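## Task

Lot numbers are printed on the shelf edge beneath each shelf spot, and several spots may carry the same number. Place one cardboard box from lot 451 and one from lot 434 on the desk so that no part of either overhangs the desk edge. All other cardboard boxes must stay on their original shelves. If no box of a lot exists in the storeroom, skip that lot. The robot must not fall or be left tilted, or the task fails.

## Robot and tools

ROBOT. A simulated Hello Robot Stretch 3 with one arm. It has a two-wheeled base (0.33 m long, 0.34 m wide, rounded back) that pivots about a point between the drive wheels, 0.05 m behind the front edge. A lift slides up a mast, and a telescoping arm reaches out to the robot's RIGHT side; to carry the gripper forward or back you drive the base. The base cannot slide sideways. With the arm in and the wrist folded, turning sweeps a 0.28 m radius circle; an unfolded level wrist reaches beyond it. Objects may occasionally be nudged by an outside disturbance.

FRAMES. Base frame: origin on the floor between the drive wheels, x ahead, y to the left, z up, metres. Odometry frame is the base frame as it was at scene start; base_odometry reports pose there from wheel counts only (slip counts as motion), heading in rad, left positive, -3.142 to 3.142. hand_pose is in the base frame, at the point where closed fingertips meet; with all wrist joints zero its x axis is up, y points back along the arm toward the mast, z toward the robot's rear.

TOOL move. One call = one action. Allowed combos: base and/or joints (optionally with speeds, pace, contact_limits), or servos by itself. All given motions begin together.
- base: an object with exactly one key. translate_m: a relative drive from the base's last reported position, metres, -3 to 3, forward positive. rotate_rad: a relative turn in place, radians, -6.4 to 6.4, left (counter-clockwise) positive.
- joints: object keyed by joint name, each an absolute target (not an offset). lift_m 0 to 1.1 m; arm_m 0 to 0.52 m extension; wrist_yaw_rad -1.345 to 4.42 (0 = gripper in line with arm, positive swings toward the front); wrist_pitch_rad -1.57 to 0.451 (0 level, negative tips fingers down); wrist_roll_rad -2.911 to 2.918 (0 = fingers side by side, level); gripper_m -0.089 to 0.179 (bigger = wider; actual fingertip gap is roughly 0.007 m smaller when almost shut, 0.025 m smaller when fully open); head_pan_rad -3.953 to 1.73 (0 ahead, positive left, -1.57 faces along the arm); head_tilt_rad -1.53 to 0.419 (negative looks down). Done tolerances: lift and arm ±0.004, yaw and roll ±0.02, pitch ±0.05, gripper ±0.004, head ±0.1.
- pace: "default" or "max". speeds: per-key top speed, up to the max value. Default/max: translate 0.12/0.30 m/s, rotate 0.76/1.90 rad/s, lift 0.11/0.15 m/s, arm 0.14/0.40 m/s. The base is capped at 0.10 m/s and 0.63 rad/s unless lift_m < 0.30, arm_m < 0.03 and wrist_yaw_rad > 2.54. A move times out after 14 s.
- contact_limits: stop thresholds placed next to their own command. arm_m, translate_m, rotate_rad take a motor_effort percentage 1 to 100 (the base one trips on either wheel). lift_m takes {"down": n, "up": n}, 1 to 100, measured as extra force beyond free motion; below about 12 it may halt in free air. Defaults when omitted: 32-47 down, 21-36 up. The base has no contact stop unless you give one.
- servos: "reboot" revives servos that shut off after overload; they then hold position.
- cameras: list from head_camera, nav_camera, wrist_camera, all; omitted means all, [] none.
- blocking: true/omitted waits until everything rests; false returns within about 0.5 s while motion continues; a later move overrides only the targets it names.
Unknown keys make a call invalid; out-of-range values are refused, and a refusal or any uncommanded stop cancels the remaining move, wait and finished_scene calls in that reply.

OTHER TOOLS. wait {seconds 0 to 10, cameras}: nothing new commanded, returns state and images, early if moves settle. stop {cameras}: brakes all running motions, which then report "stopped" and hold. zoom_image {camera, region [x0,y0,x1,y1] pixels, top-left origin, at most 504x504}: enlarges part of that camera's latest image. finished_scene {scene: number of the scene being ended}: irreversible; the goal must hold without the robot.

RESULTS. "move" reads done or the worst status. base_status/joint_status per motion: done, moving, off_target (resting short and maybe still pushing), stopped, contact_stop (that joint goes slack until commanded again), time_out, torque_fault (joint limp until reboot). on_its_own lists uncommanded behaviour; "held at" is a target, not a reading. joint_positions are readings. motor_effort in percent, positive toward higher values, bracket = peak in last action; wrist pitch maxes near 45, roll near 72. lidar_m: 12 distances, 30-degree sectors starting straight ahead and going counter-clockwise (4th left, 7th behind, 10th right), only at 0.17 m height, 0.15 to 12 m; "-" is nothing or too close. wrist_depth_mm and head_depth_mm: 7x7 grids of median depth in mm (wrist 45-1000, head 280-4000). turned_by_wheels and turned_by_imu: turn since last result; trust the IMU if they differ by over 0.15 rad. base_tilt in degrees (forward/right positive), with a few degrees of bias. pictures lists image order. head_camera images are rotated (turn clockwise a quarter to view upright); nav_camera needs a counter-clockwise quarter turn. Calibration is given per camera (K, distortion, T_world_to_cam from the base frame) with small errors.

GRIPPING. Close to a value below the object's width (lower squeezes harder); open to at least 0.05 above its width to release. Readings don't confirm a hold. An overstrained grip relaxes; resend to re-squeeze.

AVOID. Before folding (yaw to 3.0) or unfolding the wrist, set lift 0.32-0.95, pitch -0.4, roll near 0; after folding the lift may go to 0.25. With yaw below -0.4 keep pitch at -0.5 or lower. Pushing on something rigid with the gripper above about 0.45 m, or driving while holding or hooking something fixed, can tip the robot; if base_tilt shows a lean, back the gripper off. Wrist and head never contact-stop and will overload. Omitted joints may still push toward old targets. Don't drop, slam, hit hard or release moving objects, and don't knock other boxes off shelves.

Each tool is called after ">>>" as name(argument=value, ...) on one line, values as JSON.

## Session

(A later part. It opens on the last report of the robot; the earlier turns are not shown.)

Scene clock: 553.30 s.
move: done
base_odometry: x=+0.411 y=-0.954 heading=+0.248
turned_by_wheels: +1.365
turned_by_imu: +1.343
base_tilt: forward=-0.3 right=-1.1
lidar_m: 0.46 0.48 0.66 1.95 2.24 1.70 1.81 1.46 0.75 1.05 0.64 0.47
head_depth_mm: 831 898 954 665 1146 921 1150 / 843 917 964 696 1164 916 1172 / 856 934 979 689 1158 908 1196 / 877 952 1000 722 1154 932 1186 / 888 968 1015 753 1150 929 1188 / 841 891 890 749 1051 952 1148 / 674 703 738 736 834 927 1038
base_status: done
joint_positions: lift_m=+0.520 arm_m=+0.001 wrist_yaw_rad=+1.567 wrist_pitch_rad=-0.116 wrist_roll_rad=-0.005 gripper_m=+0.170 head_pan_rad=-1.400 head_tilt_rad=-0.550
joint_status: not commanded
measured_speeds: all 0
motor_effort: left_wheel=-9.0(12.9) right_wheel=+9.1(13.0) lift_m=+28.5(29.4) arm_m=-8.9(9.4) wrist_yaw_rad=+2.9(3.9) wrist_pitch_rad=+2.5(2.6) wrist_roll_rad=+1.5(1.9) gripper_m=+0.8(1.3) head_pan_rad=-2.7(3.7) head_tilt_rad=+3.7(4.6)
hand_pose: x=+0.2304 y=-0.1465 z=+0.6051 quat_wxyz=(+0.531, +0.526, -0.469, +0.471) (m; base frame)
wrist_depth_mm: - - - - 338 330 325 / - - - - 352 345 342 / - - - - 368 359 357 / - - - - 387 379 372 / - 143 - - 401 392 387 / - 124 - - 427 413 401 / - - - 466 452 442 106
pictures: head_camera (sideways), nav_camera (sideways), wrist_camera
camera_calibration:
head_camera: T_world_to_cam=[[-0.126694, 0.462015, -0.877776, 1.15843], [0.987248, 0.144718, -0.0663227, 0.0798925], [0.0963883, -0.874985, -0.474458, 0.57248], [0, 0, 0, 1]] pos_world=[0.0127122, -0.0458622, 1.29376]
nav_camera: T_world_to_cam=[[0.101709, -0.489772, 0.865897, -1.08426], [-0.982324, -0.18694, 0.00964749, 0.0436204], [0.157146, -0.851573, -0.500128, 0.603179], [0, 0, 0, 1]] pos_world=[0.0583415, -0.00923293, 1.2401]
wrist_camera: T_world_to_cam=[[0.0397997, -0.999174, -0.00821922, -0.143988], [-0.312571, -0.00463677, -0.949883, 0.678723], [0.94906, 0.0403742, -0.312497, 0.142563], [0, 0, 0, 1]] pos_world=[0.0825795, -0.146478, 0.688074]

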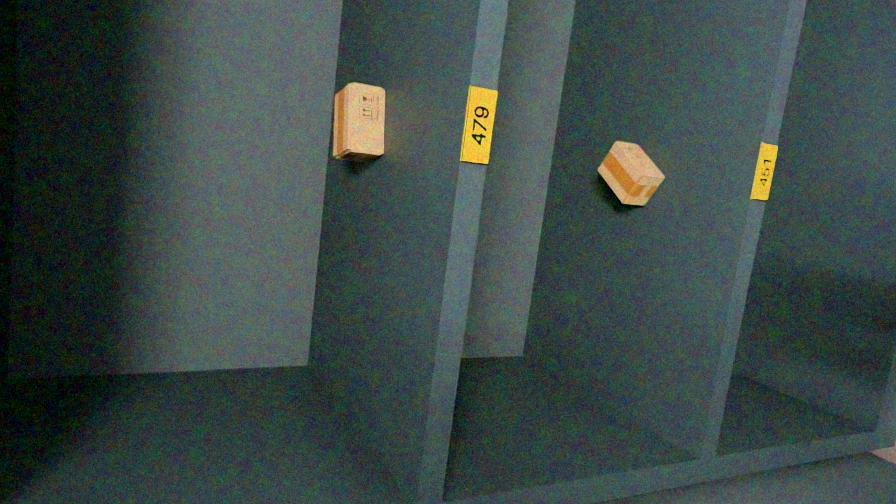

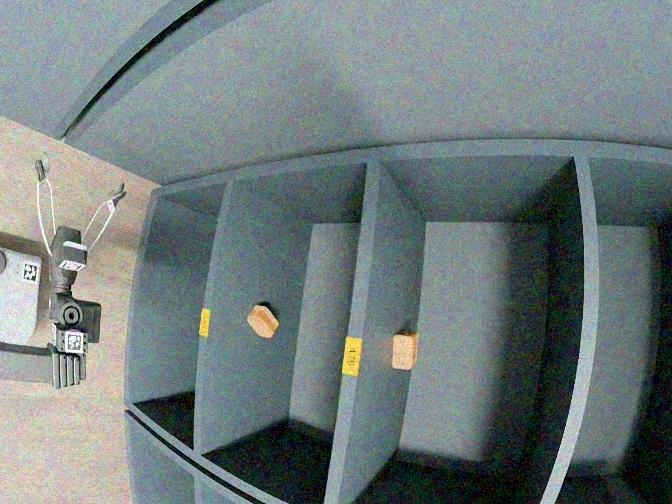

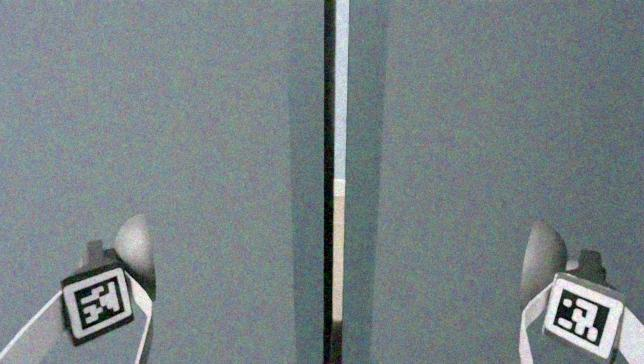

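>>> move(joints={"wrist_yaw_rad":0}, cameras=["wrist_camera"])

>>> move(joints={"lift_m":0.49,"arm_m":0.2,"wrist_roll_rad":0}, cameras=["wrist_camera"])

Scene clock: 561.73 s.
move: done
base_odometry: x=+0.411 y=-0.954 heading=+0.248
turned_by_wheels: +0.000
turned_by_imu: +0.000
base_tilt: forward=-0.2 right=-1.1
lidar_m: 0.46 0.48 0.66 1.95 2.24 1.70 1.81 1.46 0.75 1.05 0.64 0.47
head_depth_mm: 829 896 961 665 1145 921 1155 / 841 915 965 695 1168 917 1176 / 857 932 984 691 1161 912 1195 / 876 952 1003 722 1155 932 1193 / 892 971 1018 752 1148 931 1188 / 839 891 891 748 1054 955 1150 / 672 704 738 736 836 928 1037
base_status: not commanded
joint_positions: lift_m=+0.520 arm_m=+0.001 wrist_yaw_rad=+0.003 wrist_pitch_rad=-0.116 wrist_roll_rad=-0.005 gripper_m=+0.170 head_pan_rad=-1.400 head_tilt_rad=-0.550
joint_status: all done
measured_speeds: all 0
motor_effort: left_wheel=-9.0(9.5) right_wheel=+9.4(9.4) lift_m=+27.9(28.7) arm_m=-10.2(13.3) wrist_yaw_rad=-3.4(6.9) wrist_pitch_rad=+2.4(2.6) wrist_roll_rad=+1.5(1.9) gripper_m=+0.2(1.1) head_pan_rad=-2.8(3.6) head_tilt_rad=+3.7(4.0)
hand_pose: x=-0.0207 y=-0.3973 z=+0.6051 quat_wxyz=(+0.708, +0.042, -0.704, -0.040) (m; base frame)
wrist_depth_mm: - - - - - - - / - 775 - - - - - / - - - - - - - / - - - - - - - / - 143 - - - - - / - 124 - - - - - / - - - - - - 106
pictures: wrist_camera
camera_calibration:
wrist_camera: T_world_to_cam=[[-0.998874, -0.0467278, -0.00822423, -0.0275604], [-0.00679942, 0.31253, -0.949884, 0.731413], [0.0469563, -0.948758, -0.312496, -0.0206591], [0, 0, 0, 1]] pos_world=[-0.0215861, -0.249477, 0.688074]

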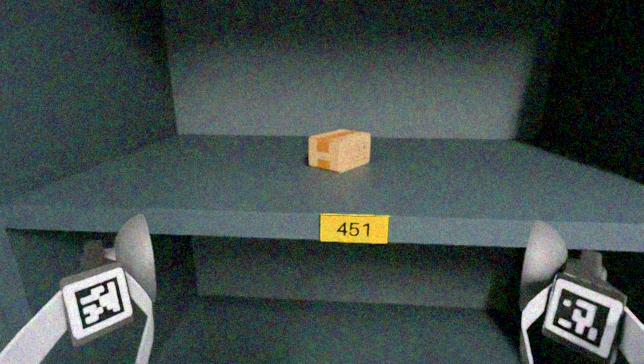

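Scene clock: 564.43 s.
move: done
base_odometry: x=+0.411 y=-0.954 heading=+0.248
turned_by_wheels: +0.000
turned_by_imu: +0.000
base_tilt: forward=-0.3 right=-1.2
lidar_m: 0.46 0.48 0.66 1.95 2.25 1.70 1.81 1.46 0.75 1.05 0.64 0.47
head_depth_mm: 829 897 950 666 1145 920 1153 / 841 913 968 694 1170 915 1167 / 856 933 984 692 1164 911 625 / 871 951 1002 719 1148 908 1193 / 889 967 1020 753 1145 930 1191 / 844 890 889 751 1055 955 1149 / 675 702 738 737 836 928 1036
base_status: not commanded
joint_positions: lift_m=+0.490 arm_m=+0.200 wrist_yaw_rad=+0.003 wrist_pitch_rad=-0.116 wrist_roll_rad=-0.005 gripper_m=+0.170 head_pan_rad=-1.400 head_tilt_rad=-0.550
joint_status: all done
measured_speeds: all 0
motor_effort: left_wheel=-9.3(9.6) right_wheel=+8.8(9.6) lift_m=+25.9(28.1) arm_m=+12.7(15.7) wrist_yaw_rad=-3.6(4.7) wrist_pitch_rad=+2.5(2.6) wrist_roll_rad=+1.7(2.9) gripper_m=+0.1(1.1) head_pan_rad=-2.8(3.5) head_tilt_rad=+3.4(4.4)
hand_pose: x=-0.0207 y=-0.5967 z=+0.5750 quat_wxyz=(+0.708, +0.043, -0.704, -0.040) (m; base frame)
wrist_depth_mm: - 560 - - - - - / - 592 - - - - 545 / - - - 361 - - 567 / - - - 331 332 - - / 285 267 268 270 268 267 271 / 123 140 205 205 205 197 197 / - 195 192 188 184 181 106
pictures: wrist_camera
camera_calibration:
wrist_camera: T_world_to_cam=[[-0.998884, -0.0465026, -0.00827772, -0.0369892], [-0.0066976, 0.312927, -0.949754, 0.765235], [0.0467563, -0.948638, -0.312889, -0.218939], [0, 0, 0, 1]] pos_world=[-0.0215858, -0.448877, 0.657975]

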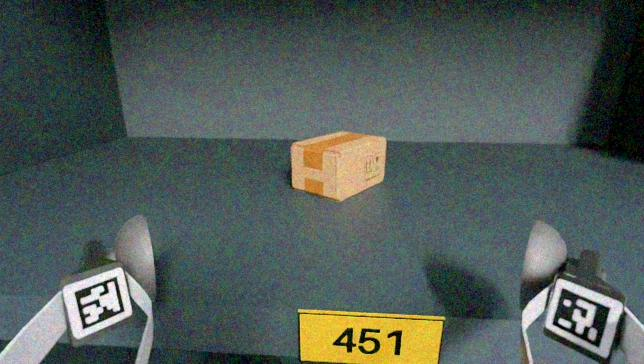

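>>> move(joints={"arm_m":0.08}, cameras=[])

>>> move(base={"translate_m":-0.25}, joints={"wrist_yaw_rad":0.75}, cameras=[])

>>> move(joints={"arm_m":0.33})

Scene clock: 593.37 s.
move: done
base_odometry: x=+0.411 y=-0.954 heading=+0.248
turned_by_wheels: +0.000
turned_by_imu: +0.000
base_tilt: forward=-0.4 right=-1.1
lidar_m: 0.46 0.48 0.66 1.95 2.24 1.70 1.81 1.46 0.75 1.05 0.64 0.47
head_depth_mm: 829 901 952 666 1148 926 1151 / 843 913 961 695 1166 917 1172 / 857 932 981 690 1165 909 1196 / 869 951 1001 722 1154 938 1163 / 887 969 1016 755 1146 934 1179 / 845 890 891 748 1058 950 1153 / 673 702 737 735 832 931 1034
base_status: not commanded
joint_positions: lift_m=+0.490 arm_m=+0.080 wrist_yaw_rad=+0.003 wrist_pitch_rad=-0.116 wrist_roll_rad=-0.005 gripper_m=+0.170 head_pan_rad=-1.400 head_tilt_rad=-0.550
joint_status: all done
measured_speeds: all 0
motor_effort: left_wheel=-8.6(9.5) right_wheel=+8.9(9.6) lift_m=+30.8(31.4) arm_m=-13.0(14.4) wrist_yaw_rad=-4.1(4.2) wrist_pitch_rad=+2.5(2.6) wrist_roll_rad=+1.5(2.0) gripper_m=+0.5(1.2) head_pan_rad=-2.9(3.8) head_tilt_rad=+2.5(3.9)
hand_pose: x=-0.0207 y=-0.4767 z=+0.5750 quat_wxyz=(+0.708, +0.043, -0.704, -0.040) (m; base frame)
wrist_depth_mm: - 665 - - - - 641 / - - - - - - 654 / - - - 447 - - 668 / - - - 333 - - - / 319 309 308 306 301 293 288 / - 127 - - - - - / - - - - - - 106
pictures: none
No camera images: "cameras" was empty.

Scene clock: 597.00 s.
move: done
base_odometry: x=+0.168 y=-1.016 heading=+0.248
turned_by_wheels: +0.000
turned_by_imu: +0.000
base_tilt: forward=-0.5 right=-1.2
lidar_m: 0.70 0.74 1.02 3.64 1.79 1.51 1.56 1.28 0.63 0.82 0.89 0.73
head_depth_mm: 822 892 945 665 925 835 864 / 841 912 966 695 1172 916 1128 / 854 925 976 688 1159 913 1195 / 870 942 992 722 1152 910 1191 / 884 965 934 715 1141 928 1187 / 903 984 1004 750 1135 952 1180 / 922 1005 988 745 1128 981 1178
base_status: done
joint_positions: lift_m=+0.490 arm_m=+0.080 wrist_yaw_rad=+0.747 wrist_pitch_rad=-0.116 wrist_roll_rad=-0.005 gripper_m=+0.170 head_pan_rad=-1.400 head_tilt_rad=-0.550
joint_status: all done
measured_speeds: all 0
motor_effort: left_wheel=-3.8(14.1) right_wheel=-7.1(10.4) lift_m=+29.8(31.0) arm_m=-10.8(13.1) wrist_yaw_rad=+2.4(5.8) wrist_pitch_rad=+2.5(2.7) wrist_roll_rad=+1.8(2.0) gripper_m=+0.9(1.1) head_pan_rad=-2.8(3.4) head_tilt_rad=+3.4(4.8)
hand_pose: x=+0.1496 y=-0.4097 z=+0.5750 quat_wxyz=(+0.674, +0.295, -0.640, +0.220) (m; base frame)
wrist_depth_mm: - - - - 865 - - / - - - - 886 - - / - - - - - 456 - / - - - - - 464 - / - 143 - - - 309 270 / - 124 - - - - 238 / - - - - - - 106
pictures: none
No camera images: "cameras" was empty.

Scene clock: 600.07 s.
move: done
base_odometry: x=+0.168 y=-1.016 heading=+0.248
turned_by_wheels: +0.000
turned_by_imu: +0.000
base_tilt: forward=-0.4 right=-1.3
lidar_m: 0.70 0.74 1.02 3.65 1.79 1.50 1.56 1.28 0.63 0.82 0.89 0.73
head_depth_mm: 822 893 945 664 926 833 867 / 836 908 971 696 1168 916 616 / 853 931 973 691 1164 912 701 / 868 947 992 719 1152 904 1157 / 885 964 932 714 1147 925 1183 / 904 987 1006 749 1136 951 1181 / 922 1004 987 743 1131 978 1176
base_status: not commanded
joint_positions: lift_m=+0.490 arm_m=+0.330 wrist_yaw_rad=+0.747 wrist_pitch_rad=-0.116 wrist_roll_rad=-0.005 gripper_m=+0.170 head_pan_rad=-1.400 head_tilt_rad=-0.550
joint_status: all done
measured_speeds: all 0
motor_effort: left_wheel=-4.0(4.3) right_wheel=-7.3(8.2) lift_m=+29.0(30.5) arm_m=+13.1(15.0) wrist_yaw_rad=+2.3(3.2) wrist_pitch_rad=+2.5(2.6) wrist_roll_rad=+1.6(1.8) gripper_m=+0.1(1.1) head_pan_rad=-2.7(3.7) head_tilt_rad=+3.5(4.0)
hand_pose: x=+0.1496 y=-0.6597 z=+0.5750 quat_wxyz=(+0.674, +0.296, -0.640, +0.220) (m; base frame)
wrist_depth_mm: - - - 683 - - - / - - - 712 - - - / - - - 701 315 - - / - - - 292 291 330 329 / - 252 267 268 268 266 268 / - 141 205 204 205 195 195 / - 179 166 165 165 159 106
pictures: head_camera (sideways), nav_camera (sideways), wrist_camera
camera_calibration:
head_camera: T_world_to_cam=[[-0.126694, 0.462015, -0.877776, 1.15843], [0.987248, 0.144718, -0.0663227, 0.0798925], [0.0963883, -0.874985, -0.474458, 0.57248], [0, 0, 0, 1]] pos_world=[0.0127122, -0.0458622, 1.29376]
nav_camera: T_world_to_cam=[[0.101709, -0.489772, 0.865897, -1.08426], [-0.982324, -0.18694, 0.00964749, 0.0436204], [0.157146, -0.851573, -0.500128, 0.603179], [0, 0, 0, 1]] pos_world=[0.0583415, -0.00923293, 1.2401]
wrist_camera: T_world_to_cam=[[-0.703268, -0.710874, -0.00849846, -0.352171], [-0.216701, 0.225737, -0.949781, 0.760031], [0.677093, -0.666109, -0.312801, -0.194678], [0, 0, 0, 1]] pos_world=[0.0488437, -0.551593, 0.657975]

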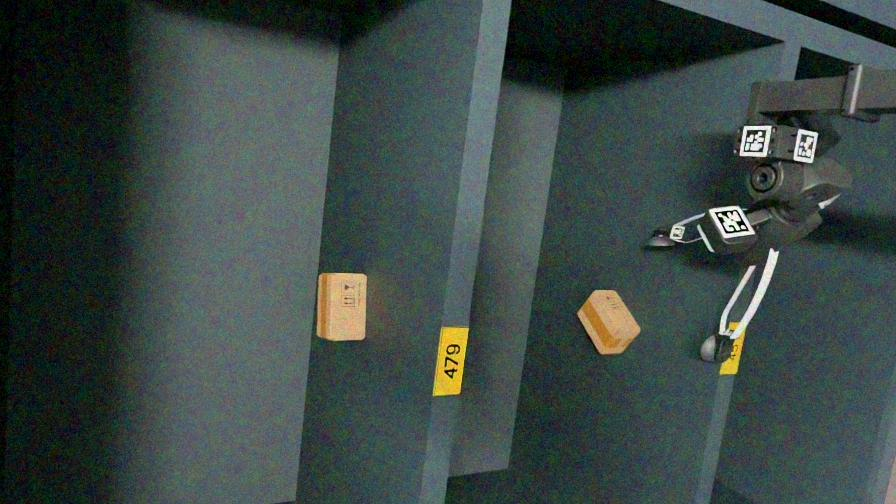

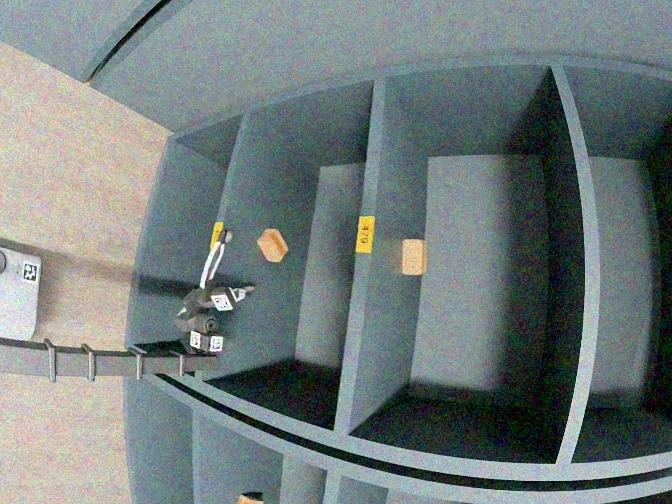

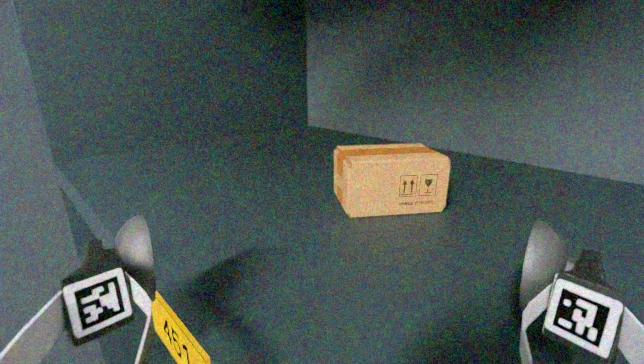

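>>> move(base={"translate_m":-0.035}, joints={"arm_m":0.366}, cameras=["wrist_camera"])

>>> move(base={"translate_m":0.06}, joints={"arm_m":0.426}, speeds={"arm_m":0.06,"translate_m":0.06}, cameras=["wrist_camera"])

Scene clock: 611.97 s.
move: done
base_odometry: x=+0.134 y=-1.024 heading=+0.248
turned_by_wheels: +0.000
turned_by_imu: +0.000
base_tilt: forward=-0.3 right=-1.2
lidar_m: 0.74 0.77 1.07 3.63 1.77 1.47 1.53 1.25 0.62 0.68 0.94 0.76
head_depth_mm: 823 883 916 663 773 770 862 / 835 911 967 694 1154 916 634 / 852 926 976 687 1160 909 1138 / 869 946 1000 721 1155 901 1190 / 883 963 873 714 1145 926 1185 / 901 986 997 749 1133 951 1178 / 924 1004 986 743 1129 975 1177
base_status: done
joint_positions: lift_m=+0.490 arm_m=+0.366 wrist_yaw_rad=+0.747 wrist_pitch_rad=-0.116 wrist_roll_rad=-0.005 gripper_m=+0.170 head_pan_rad=-1.400 head_tilt_rad=-0.550
joint_status: all done
measured_speeds: all 0
motor_effort: left_wheel=-7.8(10.3) right_wheel=-5.2(11.2) lift_m=+28.3(29.6) arm_m=+13.6(15.5) wrist_yaw_rad=+2.1(3.1) wrist_pitch_rad=+2.6(2.7) wrist_roll_rad=+1.5(1.8) gripper_m=+0.5(1.0) head_pan_rad=-2.6(3.4) head_tilt_rad=+3.5(3.8)
hand_pose: x=+0.1497 y=-0.6957 z=+0.5750 quat_wxyz=(+0.674, +0.296, -0.640, +0.220) (m; base frame)
wrist_depth_mm: - - - - - - 336 / - - - 720 - - - / - - - 600 - - - / - - - 290 300 328 327 / 286 265 266 266 267 265 267 / - 140 204 204 203 195 194 / - 159 165 165 165 159 106
pictures: wrist_camera
camera_calibration:
wrist_camera: T_world_to_cam=[[-0.70322, -0.710921, -0.0085199, -0.377779], [-0.216688, 0.225723, -0.949787, 0.768153], [0.677147, -0.666064, -0.312781, -0.218647], [0, 0, 0, 1]] pos_world=[0.0488436, -0.587594, 0.657975]

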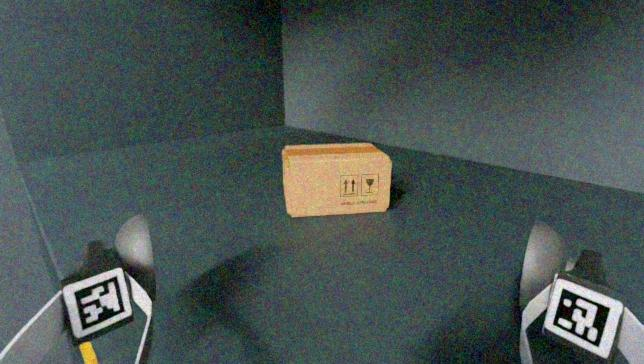

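Scene clock: 613.77 s.
move: done
base_odometry: x=+0.193 y=-1.010 heading=+0.248
turned_by_wheels: +0.000
turned_by_imu: +0.000
base_tilt: forward=-0.2 right=-1.2
lidar_m: 0.68 0.71 0.99 3.65 2.09 1.53 1.58 1.30 0.64 0.94 0.86 0.70
head_depth_mm: 825 894 949 664 1030 869 865 / 839 909 967 695 1161 753 618 / 853 930 977 691 1163 795 1198 / 872 949 992 722 1154 859 1190 / 887 967 1011 716 1149 908 1186 / 904 986 1006 750 1132 957 1176 / 918 1011 983 745 1131 979 1173
base_status: done
joint_positions: lift_m=+0.490 arm_m=+0.426 wrist_yaw_rad=+0.747 wrist_pitch_rad=-0.116 wrist_roll_rad=-0.005 gripper_m=+0.170 head_pan_rad=-1.400 head_tilt_rad=-0.550
joint_status: all done
measured_speeds: all 0
motor_effort: left_wheel=+5.3(8.8) right_wheel=+3.4(11.0) lift_m=+28.2(29.3) arm_m=+12.8(15.1) wrist_yaw_rad=+2.1(3.1) wrist_pitch_rad=+2.6(2.6) wrist_roll_rad=+1.6(1.8) gripper_m=+0.4(1.4) head_pan_rad=-2.7(3.5) head_tilt_rad=+3.2(3.9)
hand_pose: x=+0.1497 y=-0.7557 z=+0.5750 quat_wxyz=(+0.674, +0.296, -0.640, +0.220) (m; base frame)
wrist_depth_mm: - - - - - - 308 / - - - - - - 315 / - - - - - - 319 / - - 327 230 230 328 326 / 285 268 268 211 237 267 267 / 122 140 204 204 204 195 195 / 116 159 165 166 165 159 106
pictures: wrist_camera
camera_calibration:
wrist_camera: T_world_to_cam=[[-0.70322, -0.710921, -0.0085199, -0.420434], [-0.216688, 0.225723, -0.949787, 0.781697], [0.677147, -0.666064, -0.312781, -0.258611], [0, 0, 0, 1]] pos_world=[0.0488436, -0.647594, 0.657975]

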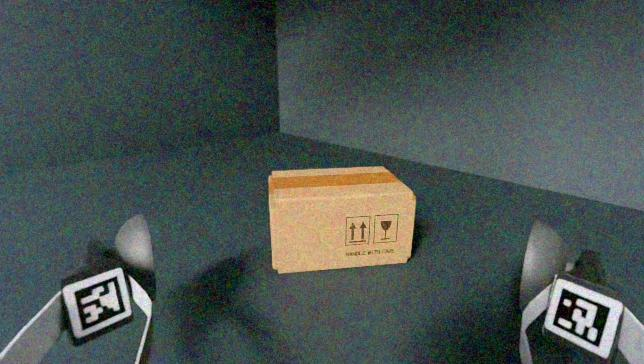

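>>> move(base={"translate_m":0.058}, joints={"arm_m":0.484,"lift_m":0.484}, speeds={"arm_m":0.06,"translate_m":0.06}, cameras=["wrist_camera"])

>>> move(joints={"gripper_m":0.03}, cameras=["wrist_camera"])

>>> move(joints={"lift_m":0.55}, speeds={"lift_m":0.04}, cameras=["wrist_camera"])

Scene clock: 624.37 s.
move: done
base_odometry: x=+0.249 y=-0.995 heading=+0.248
turned_by_wheels: +0.000
turned_by_imu: +0.000
base_tilt: forward=-0.3 right=-1.2
lidar_m: 0.62 0.65 0.90 2.66 2.13 1.57 1.64 1.35 0.66 1.05 0.82 0.64
head_depth_mm: 827 893 950 666 1135 920 965 / 839 911 969 698 1169 788 639 / 855 929 977 689 1163 834 1200 / 869 948 998 723 1152 905 1187 / 888 970 1016 717 1147 935 1185 / 907 986 999 747 1132 953 1174 / 912 985 970 745 1085 978 1167
base_status: done
joint_positions: lift_m=+0.484 arm_m=+0.484 wrist_yaw_rad=+0.747 wrist_pitch_rad=-0.116 wrist_roll_rad=-0.005 gripper_m=+0.170 head_pan_rad=-1.400 head_tilt_rad=-0.550
joint_status: all done
measured_speeds: all 0
motor_effort: left_wheel=+3.6(9.6) right_wheel=+6.0(9.9) lift_m=+23.4(27.2) arm_m=+12.0(14.6) wrist_yaw_rad=+1.6(3.2) wrist_pitch_rad=+2.5(2.7) wrist_roll_rad=+1.6(1.9) gripper_m=+0.7(1.3) head_pan_rad=-2.7(3.3) head_tilt_rad=+2.4(3.8)
hand_pose: x=+0.1497 y=-0.8137 z=+0.5690 quat_wxyz=(+0.674, +0.296, -0.640, +0.220) (m; base frame)
wrist_depth_mm: - - - - - 308 265 / - - - - - 316 271 / - - - - - 319 278 / - - - - 314 320 284 / 272 255 227 146 155 255 256 / 123 141 126 127 134 185 185 / 146 151 146 134 141 157 106
pictures: wrist_camera
camera_calibration:
wrist_camera: T_world_to_cam=[[-0.70322, -0.710921, -0.0085199, -0.461719], [-0.216688, 0.225723, -0.949787, 0.78909], [0.677147, -0.666064, -0.312781, -0.299119], [0, 0, 0, 1]] pos_world=[0.0488436, -0.705594, 0.651975]

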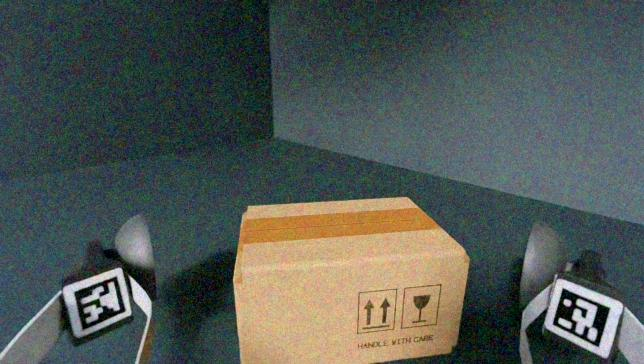

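Scene clock: 626.30 s.
move: done
base_odometry: x=+0.249 y=-0.995 heading=+0.248
turned_by_wheels: +0.000
turned_by_imu: +0.000
base_tilt: forward=-0.2 right=-1.2
lidar_m: 0.62 0.65 0.91 2.65 2.13 1.56 1.64 1.35 0.66 1.05 0.82 0.64
head_depth_mm: 827 895 954 668 1137 922 963 / 839 910 971 696 1165 788 640 / 857 922 975 690 1161 838 1189 / 871 947 1000 722 1152 901 1195 / 890 965 1021 716 1141 930 1181 / 904 986 1008 751 1134 954 1178 / 908 985 974 746 1085 979 1177
base_status: not commanded
joint_positions: lift_m=+0.484 arm_m=+0.484 wrist_yaw_rad=+0.749 wrist_pitch_rad=-0.116 wrist_roll_rad=-0.005 gripper_m=+0.031 head_pan_rad=-1.400 head_tilt_rad=-0.550
joint_status: all done
measured_speeds: all 0
motor_effort: left_wheel=+3.5(4.0) right_wheel=+5.4(6.6) lift_m=+24.6(25.0) arm_m=+6.4(12.4) wrist_yaw_rad=+0.7(2.8) wrist_pitch_rad=+2.6(2.6) wrist_roll_rad=+1.6(1.8) gripper_m=-23.1(94.4) head_pan_rad=-2.6(3.3) head_tilt_rad=+2.6(3.7)
hand_pose: x=+0.1499 y=-0.8134 z=+0.5690 quat_wxyz=(+0.674, +0.296, -0.640, +0.220) (m; base frame)
wrist_depth_mm: - - - - - 308 266 / - - - - - 315 272 / - - - - - 319 276 / - - - - 313 318 282 / 255 255 150 146 145 254 254 / 195 185 132 135 138 185 194 / 164 146 142 144 146 146 157
pictures: wrist_camera
camera_calibration:
wrist_camera: T_world_to_cam=[[-0.702218, -0.711911, -0.00852556, -0.462323], [-0.217014, 0.225433, -0.949782, 0.788896], [0.678082, -0.665103, -0.312798, -0.298477], [0, 0, 0, 1]] pos_world=[0.0489421, -0.705494, 0.651975]

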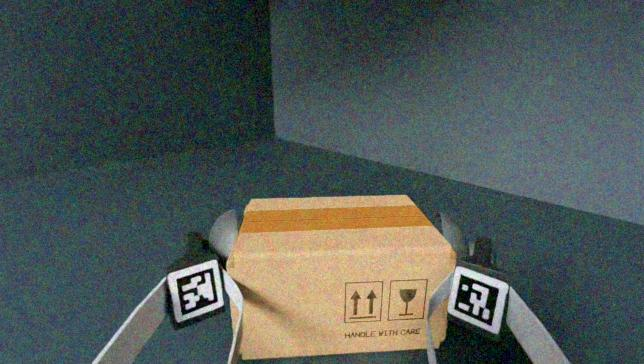

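Scene clock: 628.43 s.
move: done
base_odometry: x=+0.249 y=-0.995 heading=+0.248
turned_by_wheels: +0.000
turned_by_imu: +0.000
base_tilt: forward=-0.1 right=-1.3
lidar_m: 0.62 0.65 0.90 2.66 2.13 1.56 1.64 1.35 0.66 1.05 0.82 0.64
head_depth_mm: 829 895 953 667 1136 923 821 / 839 910 970 696 1167 695 837 / 857 930 978 690 1161 848 1191 / 872 944 999 722 1030 906 1186 / 885 968 1014 715 1140 929 1185 / 905 985 1006 750 1136 952 1177 / 914 986 965 746 1088 976 1176
base_status: not commanded
joint_positions: lift_m=+0.550 arm_m=+0.484 wrist_yaw_rad=+0.749 wrist_pitch_rad=-0.124 wrist_roll_rad=-0.005 gripper_m=+0.034 head_pan_rad=-1.400 head_tilt_rad=-0.550
joint_status: all done
measured_speeds: all 0
motor_effort: left_wheel=+3.3(3.9) right_wheel=+5.7(6.4) lift_m=+31.4(34.2) arm_m=-1.2(5.8) wrist_yaw_rad=+0.5(1.6) wrist_pitch_rad=+4.0(4.3) wrist_roll_rad=+1.3(1.8) gripper_m=-9.7(23.3) head_pan_rad=-2.6(3.2) head_tilt_rad=+2.6(3.9)
hand_pose: x=+0.1496 y=-0.8131 z=+0.6330 quat_wxyz=(+0.675, +0.299, -0.639, +0.218) (m; base frame)
wrist_depth_mm: - - - - - 308 265 / - - - - - 313 272 / - - - - - 321 277 / - - - 504 - 324 283 / - - 148 147 146 327 291 / 300 298 134 137 138 285 286 / 252 225 145 145 147 225 242
pictures: wrist_camera
camera_calibration:
wrist_camera: T_world_to_cam=[[-0.70228, -0.711845, -0.00887082, -0.461472], [-0.222241, 0.231059, -0.947217, 0.85331], [0.676322, -0.66324, -0.320469, -0.271453], [0, 0, 0, 1]] pos_world=[0.0491475, -0.7057, 0.717184]

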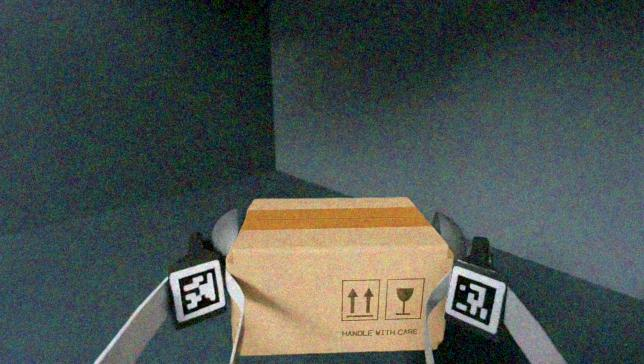

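>>> move(joints={"arm_m":0.0}, cameras=[])

>>> move(joints={"wrist_yaw_rad":1.57}, speeds={"wrist_yaw_rad":0.6}, cameras=[])

>>> move(base={"rotate_rad":-1.412}, joints={"lift_m":0.8}, cameras=["wrist_camera"])

>>> move(base={"translate_m":-0.8}, cameras=[])

>>> move(base={"translate_m":-0.775}, cameras=[])

>>> move(base={"rotate_rad":-0.126}, joints={"head_pan_rad":-1.57})

Scene clock: 652.30 s.
move: done
base_odometry: x=+0.249 y=-0.995 heading=+0.248
turned_by_wheels: +0.000
turned_by_imu: +0.000
base_tilt: forward=-0.4 right=-1.2
lidar_m: 0.62 0.65 0.90 2.65 2.13 1.56 1.64 1.35 0.66 1.05 0.82 0.64
head_depth_mm: 827 896 954 666 1134 925 968 / 840 915 974 698 1170 916 1175 / 854 932 982 688 1162 913 1195 / 875 948 999 722 1156 931 1191 / 889 967 1017 718 1143 929 1187 / 906 985 1001 747 1137 953 1176 / 910 979 970 744 1084 979 1174
base_status: not commanded
joint_positions: lift_m=+0.550 arm_m=+0.001 wrist_yaw_rad=+0.749 wrist_pitch_rad=-0.125 wrist_roll_rad=-0.004 gripper_m=+0.034 head_pan_rad=-1.400 head_tilt_rad=-0.550
joint_status: all done
measured_speeds: all 0
motor_effort: left_wheel=+3.2(4.1) right_wheel=+6.0(6.6) lift_m=+29.7(32.0) arm_m=-12.4(15.3) wrist_yaw_rad=-0.1(2.0) wrist_pitch_rad=+4.1(4.3) wrist_roll_rad=+1.5(1.8) gripper_m=-9.7(10.4) head_pan_rad=-2.3(3.2) head_tilt_rad=+1.7(3.6)
hand_pose: x=+0.1496 y=-0.3296 z=+0.6329 quat_wxyz=(+0.675, +0.299, -0.639, +0.217) (m; base frame)
wrist_depth_mm: 431 - - - 841 - - / 443 - - - 877 - - / 451 - - - - - - / 455 - - - - - - / 463 - 148 146 146 - - / - - 135 137 139 - 321 / - - 142 145 145 - -
pictures: none
No camera images: "cameras" was empty.

Scene clock: 654.20 s.
move: done
base_odometry: x=+0.249 y=-0.995 heading=+0.248
turned_by_wheels: +0.000
turned_by_imu: +0.000
base_tilt: forward=-0.2 right=-1.2
lidar_m: 0.62 0.65 0.90 2.65 2.13 1.57 1.64 1.35 0.66 1.05 0.82 0.64
head_depth_mm: 826 894 953 666 1135 923 971 / 843 915 973 697 1162 919 1174 / 853 927 980 690 1159 909 1199 / 873 947 999 721 1155 933 1195 / 886 967 1024 718 1148 926 1194 / 905 987 1009 749 1138 956 1184 / 911 983 966 743 1087 982 1170
base_status: not commanded
joint_positions: lift_m=+0.550 arm_m=+0.001 wrist_yaw_rad=+1.567 wrist_pitch_rad=-0.125 wrist_roll_rad=-0.004 gripper_m=+0.034 head_pan_rad=-1.400 head_tilt_rad=-0.550
joint_status: all done
measured_speeds: all 0
motor_effort: left_wheel=+3.6(3.8) right_wheel=+5.8(6.7) lift_m=+29.3(30.6) arm_m=-11.8(13.1) wrist_yaw_rad=+2.1(5.6) wrist_pitch_rad=+4.2(4.3) wrist_roll_rad=+1.5(1.7) gripper_m=-9.7(10.2) head_pan_rad=-2.4(3.3) head_tilt_rad=+2.6(3.9)
hand_pose: x=+0.2299 y=-0.1466 z=+0.6329 quat_wxyz=(+0.533, +0.528, -0.467, +0.468) (m; base frame)
wrist_depth_mm: - - - 487 - - 465 / - - - 513 - - - / - - - 534 - - - / - - - 558 - - - / - - 148 146 146 - - / - - 134 137 139 - - / - - 142 145 145 - -
pictures: none
No camera images: "cameras" was empty.

Scene clock: 657.57 s.
move: done
base_odometry: x=+0.249 y=-0.995 heading=-1.163
turned_by_wheels: -1.412
turned_by_imu: -1.389
base_tilt: forward=-0.4 right=-1.2
lidar_m: 1.05 0.76 0.63 0.62 0.70 1.12 3.65 1.57 1.65 1.36 1.26 0.66
head_depth_mm: 1307 1415 1529 1674 1820 1555 1284 / 1350 1455 1585 1743 1871 1546 1278 / 1418 1534 1666 1833 1909 1540 1275 / 1472 1584 1753 1934 1938 1541 1270 / 1147 1250 1377 1503 1694 1523 1254 / 1146 1257 1331 1481 1623 1458 1251 / 1201 1302 1073 1517 1168 1382 1201
base_status: done
joint_positions: lift_m=+0.800 arm_m=+0.001 wrist_yaw_rad=+1.567 wrist_pitch_rad=-0.125 wrist_roll_rad=-0.004 gripper_m=+0.034 head_pan_rad=-1.400 head_tilt_rad=-0.550
joint_status: all done
measured_speeds: all 0
motor_effort: left_wheel=+8.4(11.8) right_wheel=-9.4(13.6) lift_m=+29.8(35.6) arm_m=-12.4(13.7) wrist_yaw_rad=+2.4(3.7) wrist_pitch_rad=+4.2(4.3) wrist_roll_rad=+1.2(1.7) gripper_m=-9.9(10.2) head_pan_rad=-2.4(3.5) head_tilt_rad=+2.7(3.6)
hand_pose: x=+0.2299 y=-0.1465 z=+0.8828 quat_wxyz=(+0.533, +0.528, -0.467, +0.468) (m; base frame)
wrist_depth_mm: - - - - - - 389 / - - - - - - 404 / - - - - - - - / - - - - - 793 - / - - 148 146 147 476 - / - - 134 137 139 125 - / - - 145 146 147 121 -
pictures: wrist_camera
camera_calibration:
wrist_camera: T_world_to_cam=[[0.0396304, -0.999169, -0.00950368, -0.140447], [-0.321492, -0.00374486, -0.946905, 0.941805], [0.946083, 0.0405816, -0.321373, 0.238414], [0, 0, 0, 1]] pos_world=[0.0827887, -0.146479, 0.967085]

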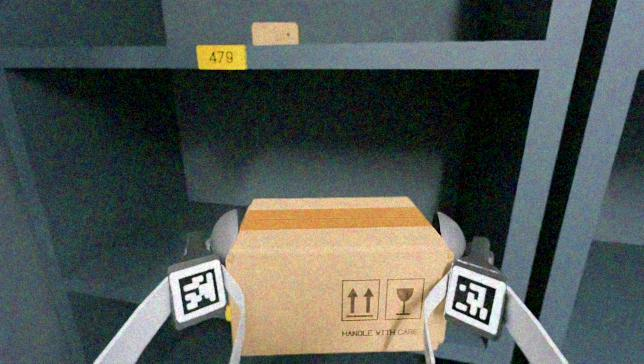

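Scene clock: 666.70 s.
move: done
base_odometry: x=-0.068 y=-0.261 heading=-1.163
turned_by_wheels: +0.000
turned_by_imu: -0.001
base_tilt: forward=-0.4 right=-1.2
lidar_m: 1.62 0.94 0.78 0.77 0.86 1.39 2.90 1.37 1.08 1.50 1.66 1.38
head_depth_mm: 1201 1294 1397 1538 1676 1558 1288 / 1230 1334 1454 1604 1770 1555 1284 / 1276 1379 1502 1647 1812 1548 1272 / 1313 1436 1558 1737 1846 1531 1261 / 1367 1481 1636 1835 1950 1526 1256 / 1421 1548 1703 1908 1927 1508 1254 / 1474 1626 1818 2042 1902 1506 1251
base_status: done
joint_positions: lift_m=+0.800 arm_m=+0.001 wrist_yaw_rad=+1.567 wrist_pitch_rad=-0.125 wrist_roll_rad=-0.004 gripper_m=+0.034 head_pan_rad=-1.400 head_tilt_rad=-0.550
joint_status: not commanded
measured_speeds: all 0
motor_effort: left_wheel=-0.5(10.0) right_wheel=-11.3(15.3) lift_m=+24.7(29.7) arm_m=-8.3(13.2) wrist_yaw_rad=+3.1(3.5) wrist_pitch_rad=+4.3(4.3) wrist_roll_rad=+1.1(1.8) gripper_m=-9.9(10.4) head_pan_rad=-2.4(3.2) head_tilt_rad=+2.0(3.6)
hand_pose: x=+0.2299 y=-0.1465 z=+0.8828 quat_wxyz=(+0.533, +0.528, -0.467, +0.468) (m; base frame)
wrist_depth_mm: 926 - - - - - - / 944 - - - - - - / - - - - - - - / - - - - - - - / - - 148 146 146 - - / - - 134 137 139 - - / - - 145 146 147 - -
pictures: none
No camera images: "cameras" was empty.

Scene clock: 675.57 s.
move: done
base_odometry: x=-0.376 y=+0.451 heading=-1.163
turned_by_wheels: +0.000
turned_by_imu: +0.000
base_tilt: forward=-0.3 right=-1.2
lidar_m: 2.11 1.12 0.92 0.92 1.03 2.15 2.14 1.15 0.86 0.71 1.04 2.31
head_depth_mm: 1082 1163 1261 1241 893 748 1225 / 1118 1208 1304 1231 883 996 1252 / 1159 1255 1360 1216 876 1340 1236 / 1196 1301 1429 1202 871 1487 1263 / 1238 1352 1500 1191 868 1435 1256 / 1294 1412 1557 1172 926 1512 1220 / 1333 1457 1621 1770 965 1508 1245
base_status: done
joint_positions: lift_m=+0.800 arm_m=+0.001 wrist_yaw_rad=+1.567 wrist_pitch_rad=-0.125 wrist_roll_rad=-0.004 gripper_m=+0.034 head_pan_rad=-1.400 head_tilt_rad=-0.550
joint_status: not commanded
measured_speeds: all 0
motor_effort: left_wheel=-6.6(9.8) right_wheel=-6.0(14.8) lift_m=+24.9(26.0) arm_m=-4.2(8.4) wrist_yaw_rad=+1.5(4.1) wrist_pitch_rad=+4.2(4.3) wrist_roll_rad=+1.2(1.8) gripper_m=-9.9(10.4) head_pan_rad=-2.1(3.1) head_tilt_rad=+2.1(3.5)
hand_pose: x=+0.2299 y=-0.1465 z=+0.8828 quat_wxyz=(+0.533, +0.528, -0.467, +0.468) (m; base frame)
wrist_depth_mm: - - - - - - - / - - - - - - - / - - - - - - - / - - - - - - - / - - 148 146 147 - - / - - 134 137 139 - - / - - 145 146 147 - -
pictures: none
No camera images: "cameras" was empty.

Scene clock: 676.67 s.
move: done
base_odometry: x=-0.376 y=+0.451 heading=-1.289
turned_by_wheels: -0.126
turned_by_imu: -0.123
base_tilt: forward=-0.3 right=-1.1
lidar_m: 2.12 1.23 0.94 0.92 0.97 1.41 2.14 1.82 0.86 0.71 1.04 2.05
head_depth_mm: 1100 1203 1317 1245 897 1425 1278 / 1105 1200 1332 1231 887 1425 1277 / 1113 1224 1334 1217 881 1221 1266 / 1126 1222 1342 1205 872 1407 1240 / 1131 1233 1352 1188 866 1401 1254 / 1135 1229 1368 1177 864 1470 1249 / 1142 1245 1374 1170 857 1381 1243
base_status: done
joint_positions: lift_m=+0.800 arm_m=+0.001 wrist_yaw_rad=+1.567 wrist_pitch_rad=-0.125 wrist_roll_rad=-0.004 gripper_m=+0.034 head_pan_rad=-1.575 head_tilt_rad=-0.550
joint_status: all done
measured_speeds: all 0
motor_effort: left_wheel=+8.4(11.2) right_wheel=-10.5(13.4) lift_m=+25.5(26.1) arm_m=-3.9(4.4) wrist_yaw_rad=+1.6(3.3) wrist_pitch_rad=+4.3(4.3) wrist_roll_rad=+1.5(1.6) gripper_m=-9.9(10.0) head_pan_rad=-0.2(4.7) head_tilt_rad=+1.9(3.1)
hand_pose: x=+0.2299 y=-0.1465 z=+0.8828 quat_wxyz=(+0.533, +0.528, -0.467, +0.468) (m; base frame)
wrist_depth_mm: - - - - - - - / - - - - - - - / - - - - - - - / - - - - - - - / - - 148 146 147 - - / - - 134 137 139 - - / - - 145 145 148 - -
pictures: head_camera (sideways), nav_camera (sideways), wrist_camera
camera_calibration:
head_camera: T_world_to_cam=[[-0.0443739, 0.476982, -0.877792, 1.15792], [0.997367, -0.0292927, -0.066336, 0.0798446], [-0.057354, -0.878425, -0.474427, 0.573428], [0, 0, 0, 1]] pos_world=[0.00463536, -0.0462542, 1.29376]
nav_camera: T_world_to_cam=[[0.0149305, -0.500014, 0.865889, -1.08373], [-0.999867, -0.0131054, 0.00967292, 0.0436924], [0.00651126, -0.865918, -0.500143, 0.604091], [0, 0, 0, 1]] pos_world=[0.0559339, -0.018215, 1.2401]
wrist_camera: T_world_to_cam=[[0.03982, -0.999161, -0.00956629, -0.140402], [-0.321491, -0.00374653, -0.946905, 0.941805], [0.946075, 0.0407812, -0.32137, 0.238442], [0, 0, 0, 1]] pos_world=[0.0827886, -0.146479, 0.967085]

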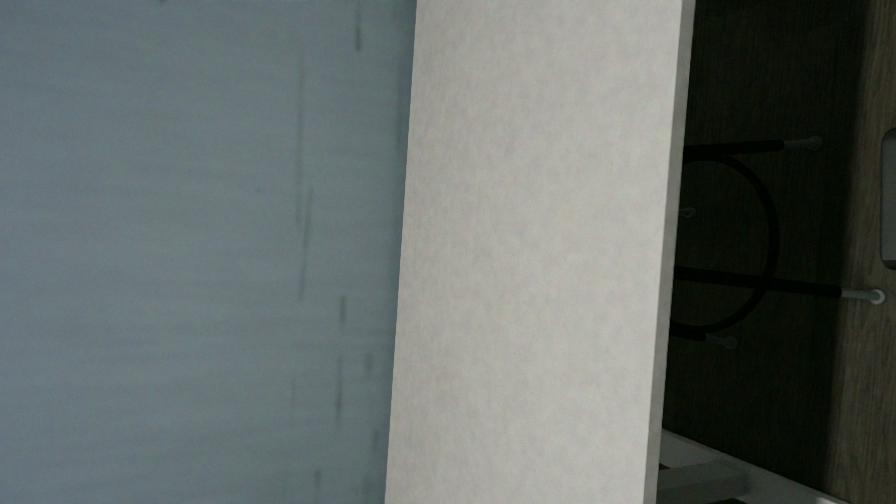

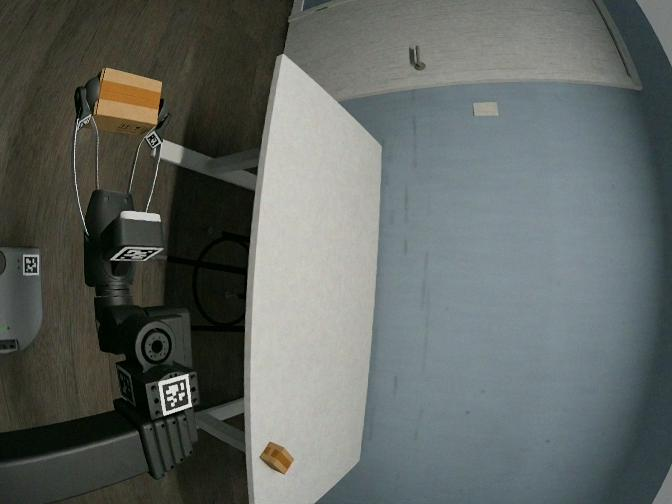

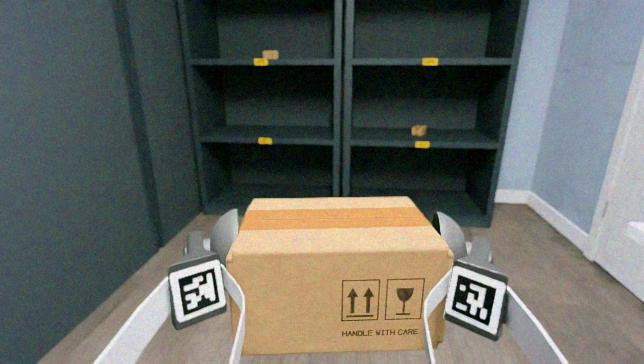

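>>> move(joints={"wrist_yaw_rad":0}, speeds={"wrist_yaw_rad":0.6}, cameras=[])

>>> move(joints={"arm_m":0.27}, cameras=["nav_camera"])

>>> move(joints={"lift_m":0.69}, cameras=[])

>>> move(joints={"lift_m":0.662}, speeds={"lift_m":0.015}, contact_limits={"lift_m":{"down":14}}, cameras=["wrist_camera"])

Scene clock: 687.77 s.
move: done
base_odometry: x=-0.376 y=+0.451 heading=-1.289
turned_by_wheels: +0.000
turned_by_imu: +0.000
base_tilt: forward=-0.5 right=-1.2
lidar_m: 2.12 1.23 0.94 0.92 0.97 1.41 2.15 1.81 0.86 0.71 1.04 2.05
head_depth_mm: 1105 1199 1316 1236 891 1426 1292 / 1112 1205 1324 1225 886 1429 1279 / 1113 1218 1331 1214 877 528 1211 / 1121 1226 1344 1207 877 491 308 / 1131 1236 1354 1194 866 750 1256 / 1139 1238 1361 1181 859 1471 1255 / 1144 1248 1374 1160 854 1363 1242
base_status: not commanded
joint_positions: lift_m=+0.800 arm_m=+0.001 wrist_yaw_rad=+0.003 wrist_pitch_rad=-0.125 wrist_roll_rad=-0.004 gripper_m=+0.034 head_pan_rad=-1.570 head_tilt_rad=-0.550
joint_status: all done
measured_speeds: all 0
motor_effort: left_wheel=+7.8(9.1) right_wheel=-10.0(10.8) lift_m=+26.7(26.7) arm_m=-1.3(3.2) wrist_yaw_rad=-2.5(6.6) wrist_pitch_rad=+4.2(4.4) wrist_roll_rad=+1.2(1.6) gripper_m=-10.1(10.1) head_pan_rad=+3.8(4.0) head_tilt_rad=+2.2(3.3)
hand_pose: x=-0.0208 y=-0.3968 z=+0.8828 quat_wxyz=(+0.708, +0.046, -0.704, -0.043) (m; base frame)
wrist_depth_mm: - - - - - - - / - - - - - - - / - - - - - - - / - - - - - - - / - - 148 147 146 - - / - - 134 137 138 - - / - 928 145 144 148 - -
pictures: none
No camera images: "cameras" was empty.

Scene clock: 690.97 s.
move: done
base_odometry: x=-0.376 y=+0.451 heading=-1.289
turned_by_wheels: +0.000
turned_by_imu: +0.000
base_tilt: forward=-0.2 right=-1.2
lidar_m: 2.13 1.23 0.94 0.92 0.97 1.41 2.14 1.81 0.86 0.71 1.04 2.05
head_depth_mm: 1103 1200 1313 1246 893 737 292 / 1110 1212 1320 1229 452 360 1213 / 1114 1212 1332 1222 449 1165 1266 / 1124 1221 1344 1195 506 1400 1233 / 1126 1231 1347 1197 865 1397 1254 / 1139 1243 1367 1170 861 1480 1254 / 1148 1241 1362 1166 854 1368 1243
base_status: not commanded
joint_positions: lift_m=+0.800 arm_m=+0.270 wrist_yaw_rad=+0.003 wrist_pitch_rad=-0.125 wrist_roll_rad=-0.004 gripper_m=+0.034 head_pan_rad=-1.570 head_tilt_rad=-0.550
joint_status: all done
measured_speeds: all 0
motor_effort: left_wheel=+8.2(8.9) right_wheel=-10.0(10.7) lift_m=+26.5(26.7) arm_m=+13.5(15.2) wrist_yaw_rad=-2.7(4.5) wrist_pitch_rad=+4.2(4.4) wrist_roll_rad=+1.5(1.7) gripper_m=-9.4(10.2) head_pan_rad=+2.5(3.8) head_tilt_rad=+2.1(2.8)
hand_pose: x=-0.0208 y=-0.6662 z=+0.8828 quat_wxyz=(+0.708, +0.046, -0.704, -0.043) (m; base frame)
wrist_depth_mm: - - - - - - - / - - - - - - - / - - - - - - - / - - - - - - - / - - 148 146 146 - - / - - 134 137 139 - - / - - 142 144 146 - -
pictures: nav_camera (sideways)
camera_calibration:
nav_camera: T_world_to_cam=[[0.0174307, -0.499943, 0.865883, -1.08372], [-0.999789, -0.0181519, 0.00964573, 0.0437605], [0.0108951, -0.865868, -0.500153, 0.604107], [0, 0, 0, 1]] pos_world=[0.0560594, -0.0179263, 1.2401]

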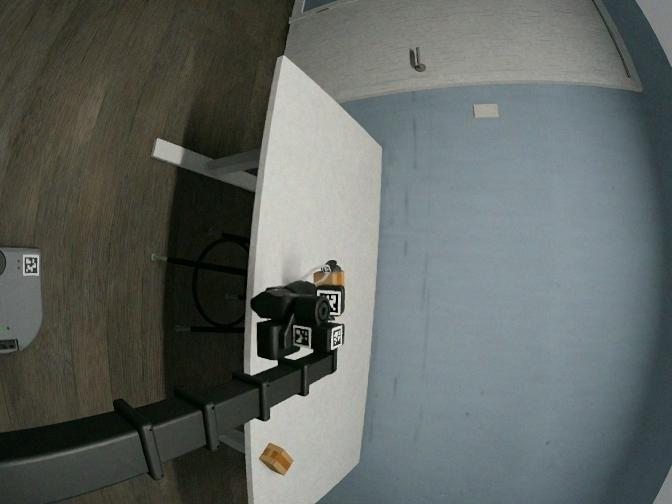

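Scene clock: 692.80 s.
move: done
base_odometry: x=-0.376 y=+0.451 heading=-1.289
turned_by_wheels: +0.000
turned_by_imu: +0.000
base_tilt: forward=-0.3 right=-1.3
lidar_m: 2.13 1.23 0.94 0.92 0.98 1.40 2.15 1.82 0.86 0.71 1.04 2.05
head_depth_mm: 1100 1202 1315 1246 895 1423 1291 / 1112 1208 1318 1229 886 740 379 / 1124 1221 1336 1212 880 498 1242 / 1125 1225 1342 1206 779 527 1230 / 1130 1228 1355 1188 866 1397 1256 / 1134 1239 1368 1182 860 1461 1255 / 1148 1249 1370 1164 856 1370 1242
base_status: not commanded
joint_positions: lift_m=+0.690 arm_m=+0.270 wrist_yaw_rad=+0.003 wrist_pitch_rad=-0.126 wrist_roll_rad=-0.004 gripper_m=+0.034 head_pan_rad=-1.570 head_tilt_rad=-0.550
joint_status: all done
measured_speeds: all 0
motor_effort: left_wheel=+8.6(8.8) right_wheel=-9.8(10.4) lift_m=+24.1(27.6) arm_m=+9.9(12.8) wrist_yaw_rad=-3.6(4.3) wrist_pitch_rad=+4.2(4.3) wrist_roll_rad=+1.5(1.6) gripper_m=-9.7(10.2) head_pan_rad=+4.0(4.0) head_tilt_rad=+1.6(3.2)
hand_pose: x=-0.0208 y=-0.6662 z=+0.7727 quat_wxyz=(+0.708, +0.046, -0.704, -0.044) (m; base frame)
wrist_depth_mm: - - - - - - - / - - - - - - - / - - - - - - - / - - - - - - - / - - 148 146 146 - - / - - 134 137 139 - - / - - 142 145 146 - -
pictures: none
No camera images: "cameras" was empty.

Scene clock: 695.03 s.
move: done
base_odometry: x=-0.376 y=+0.451 heading=-1.289
turned_by_wheels: +0.000
turned_by_imu: +0.000
base_tilt: forward=-0.3 right=-1.1
lidar_m: 2.13 1.23 0.94 0.92 0.97 1.41 2.14 1.82 0.86 0.71 1.04 2.06
head_depth_mm: 1102 1201 1303 1244 893 1427 1290 / 1109 1201 1326 1234 887 743 415 / 1114 1217 1334 1220 882 519 1185 / 1125 1224 1350 1199 800 539 1209 / 1128 1233 1359 1195 866 1395 1249 / 1139 1237 1363 1177 864 1471 1251 / 1148 1249 1379 1168 855 1360 1249
base_status: not commanded
joint_positions: lift_m=+0.662 arm_m=+0.270 wrist_yaw_rad=+0.003 wrist_pitch_rad=-0.086 wrist_roll_rad=-0.004 gripper_m=+0.034 head_pan_rad=-1.570 head_tilt_rad=-0.550
joint_status: all done
measured_speeds: all 0
motor_effort: left_wheel=+7.9(8.8) right_wheel=-9.3(10.6) lift_m=+19.6(27.2) arm_m=+6.7(10.4) wrist_yaw_rad=-2.1(3.9) wrist_pitch_rad=-3.0(4.4) wrist_roll_rad=+1.0(1.8) gripper_m=-9.9(10.3) head_pan_rad=+3.2(3.9) head_tilt_rad=+2.0(2.9)
contact_limits: lift_m down 14 (down: maximum 72; up: maximum 65)
hand_pose: x=-0.0208 y=-0.6682 z=+0.7548 quat_wxyz=(+0.708, +0.032, -0.705, -0.030) (m; base frame)
wrist_depth_mm: - - - - - - - / - - - - - - - / - - - - - - - / - - - - - - - / - - 148 146 146 - - / - - 134 137 139 - - / - - 142 144 146 - -
pictures: wrist_camera
camera_calibration:
wrist_camera: T_world_to_cam=[[-0.998892, -0.0463194, -0.00828472, -0.0388513], [-0.00519393, 0.283527, -0.95895, 0.945679], [0.046767, -0.957845, -0.283454, -0.258938], [0, 0, 0, 1]] pos_world=[-0.0217867, -0.517948, 0.83314]

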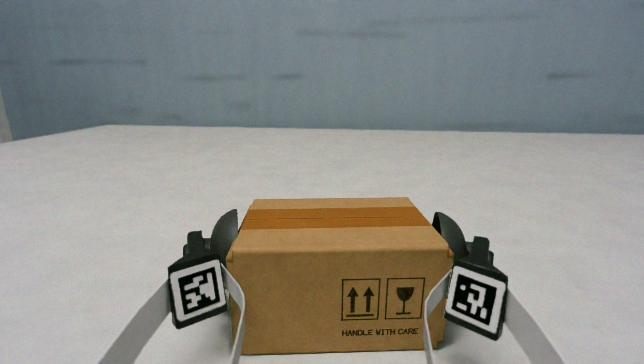

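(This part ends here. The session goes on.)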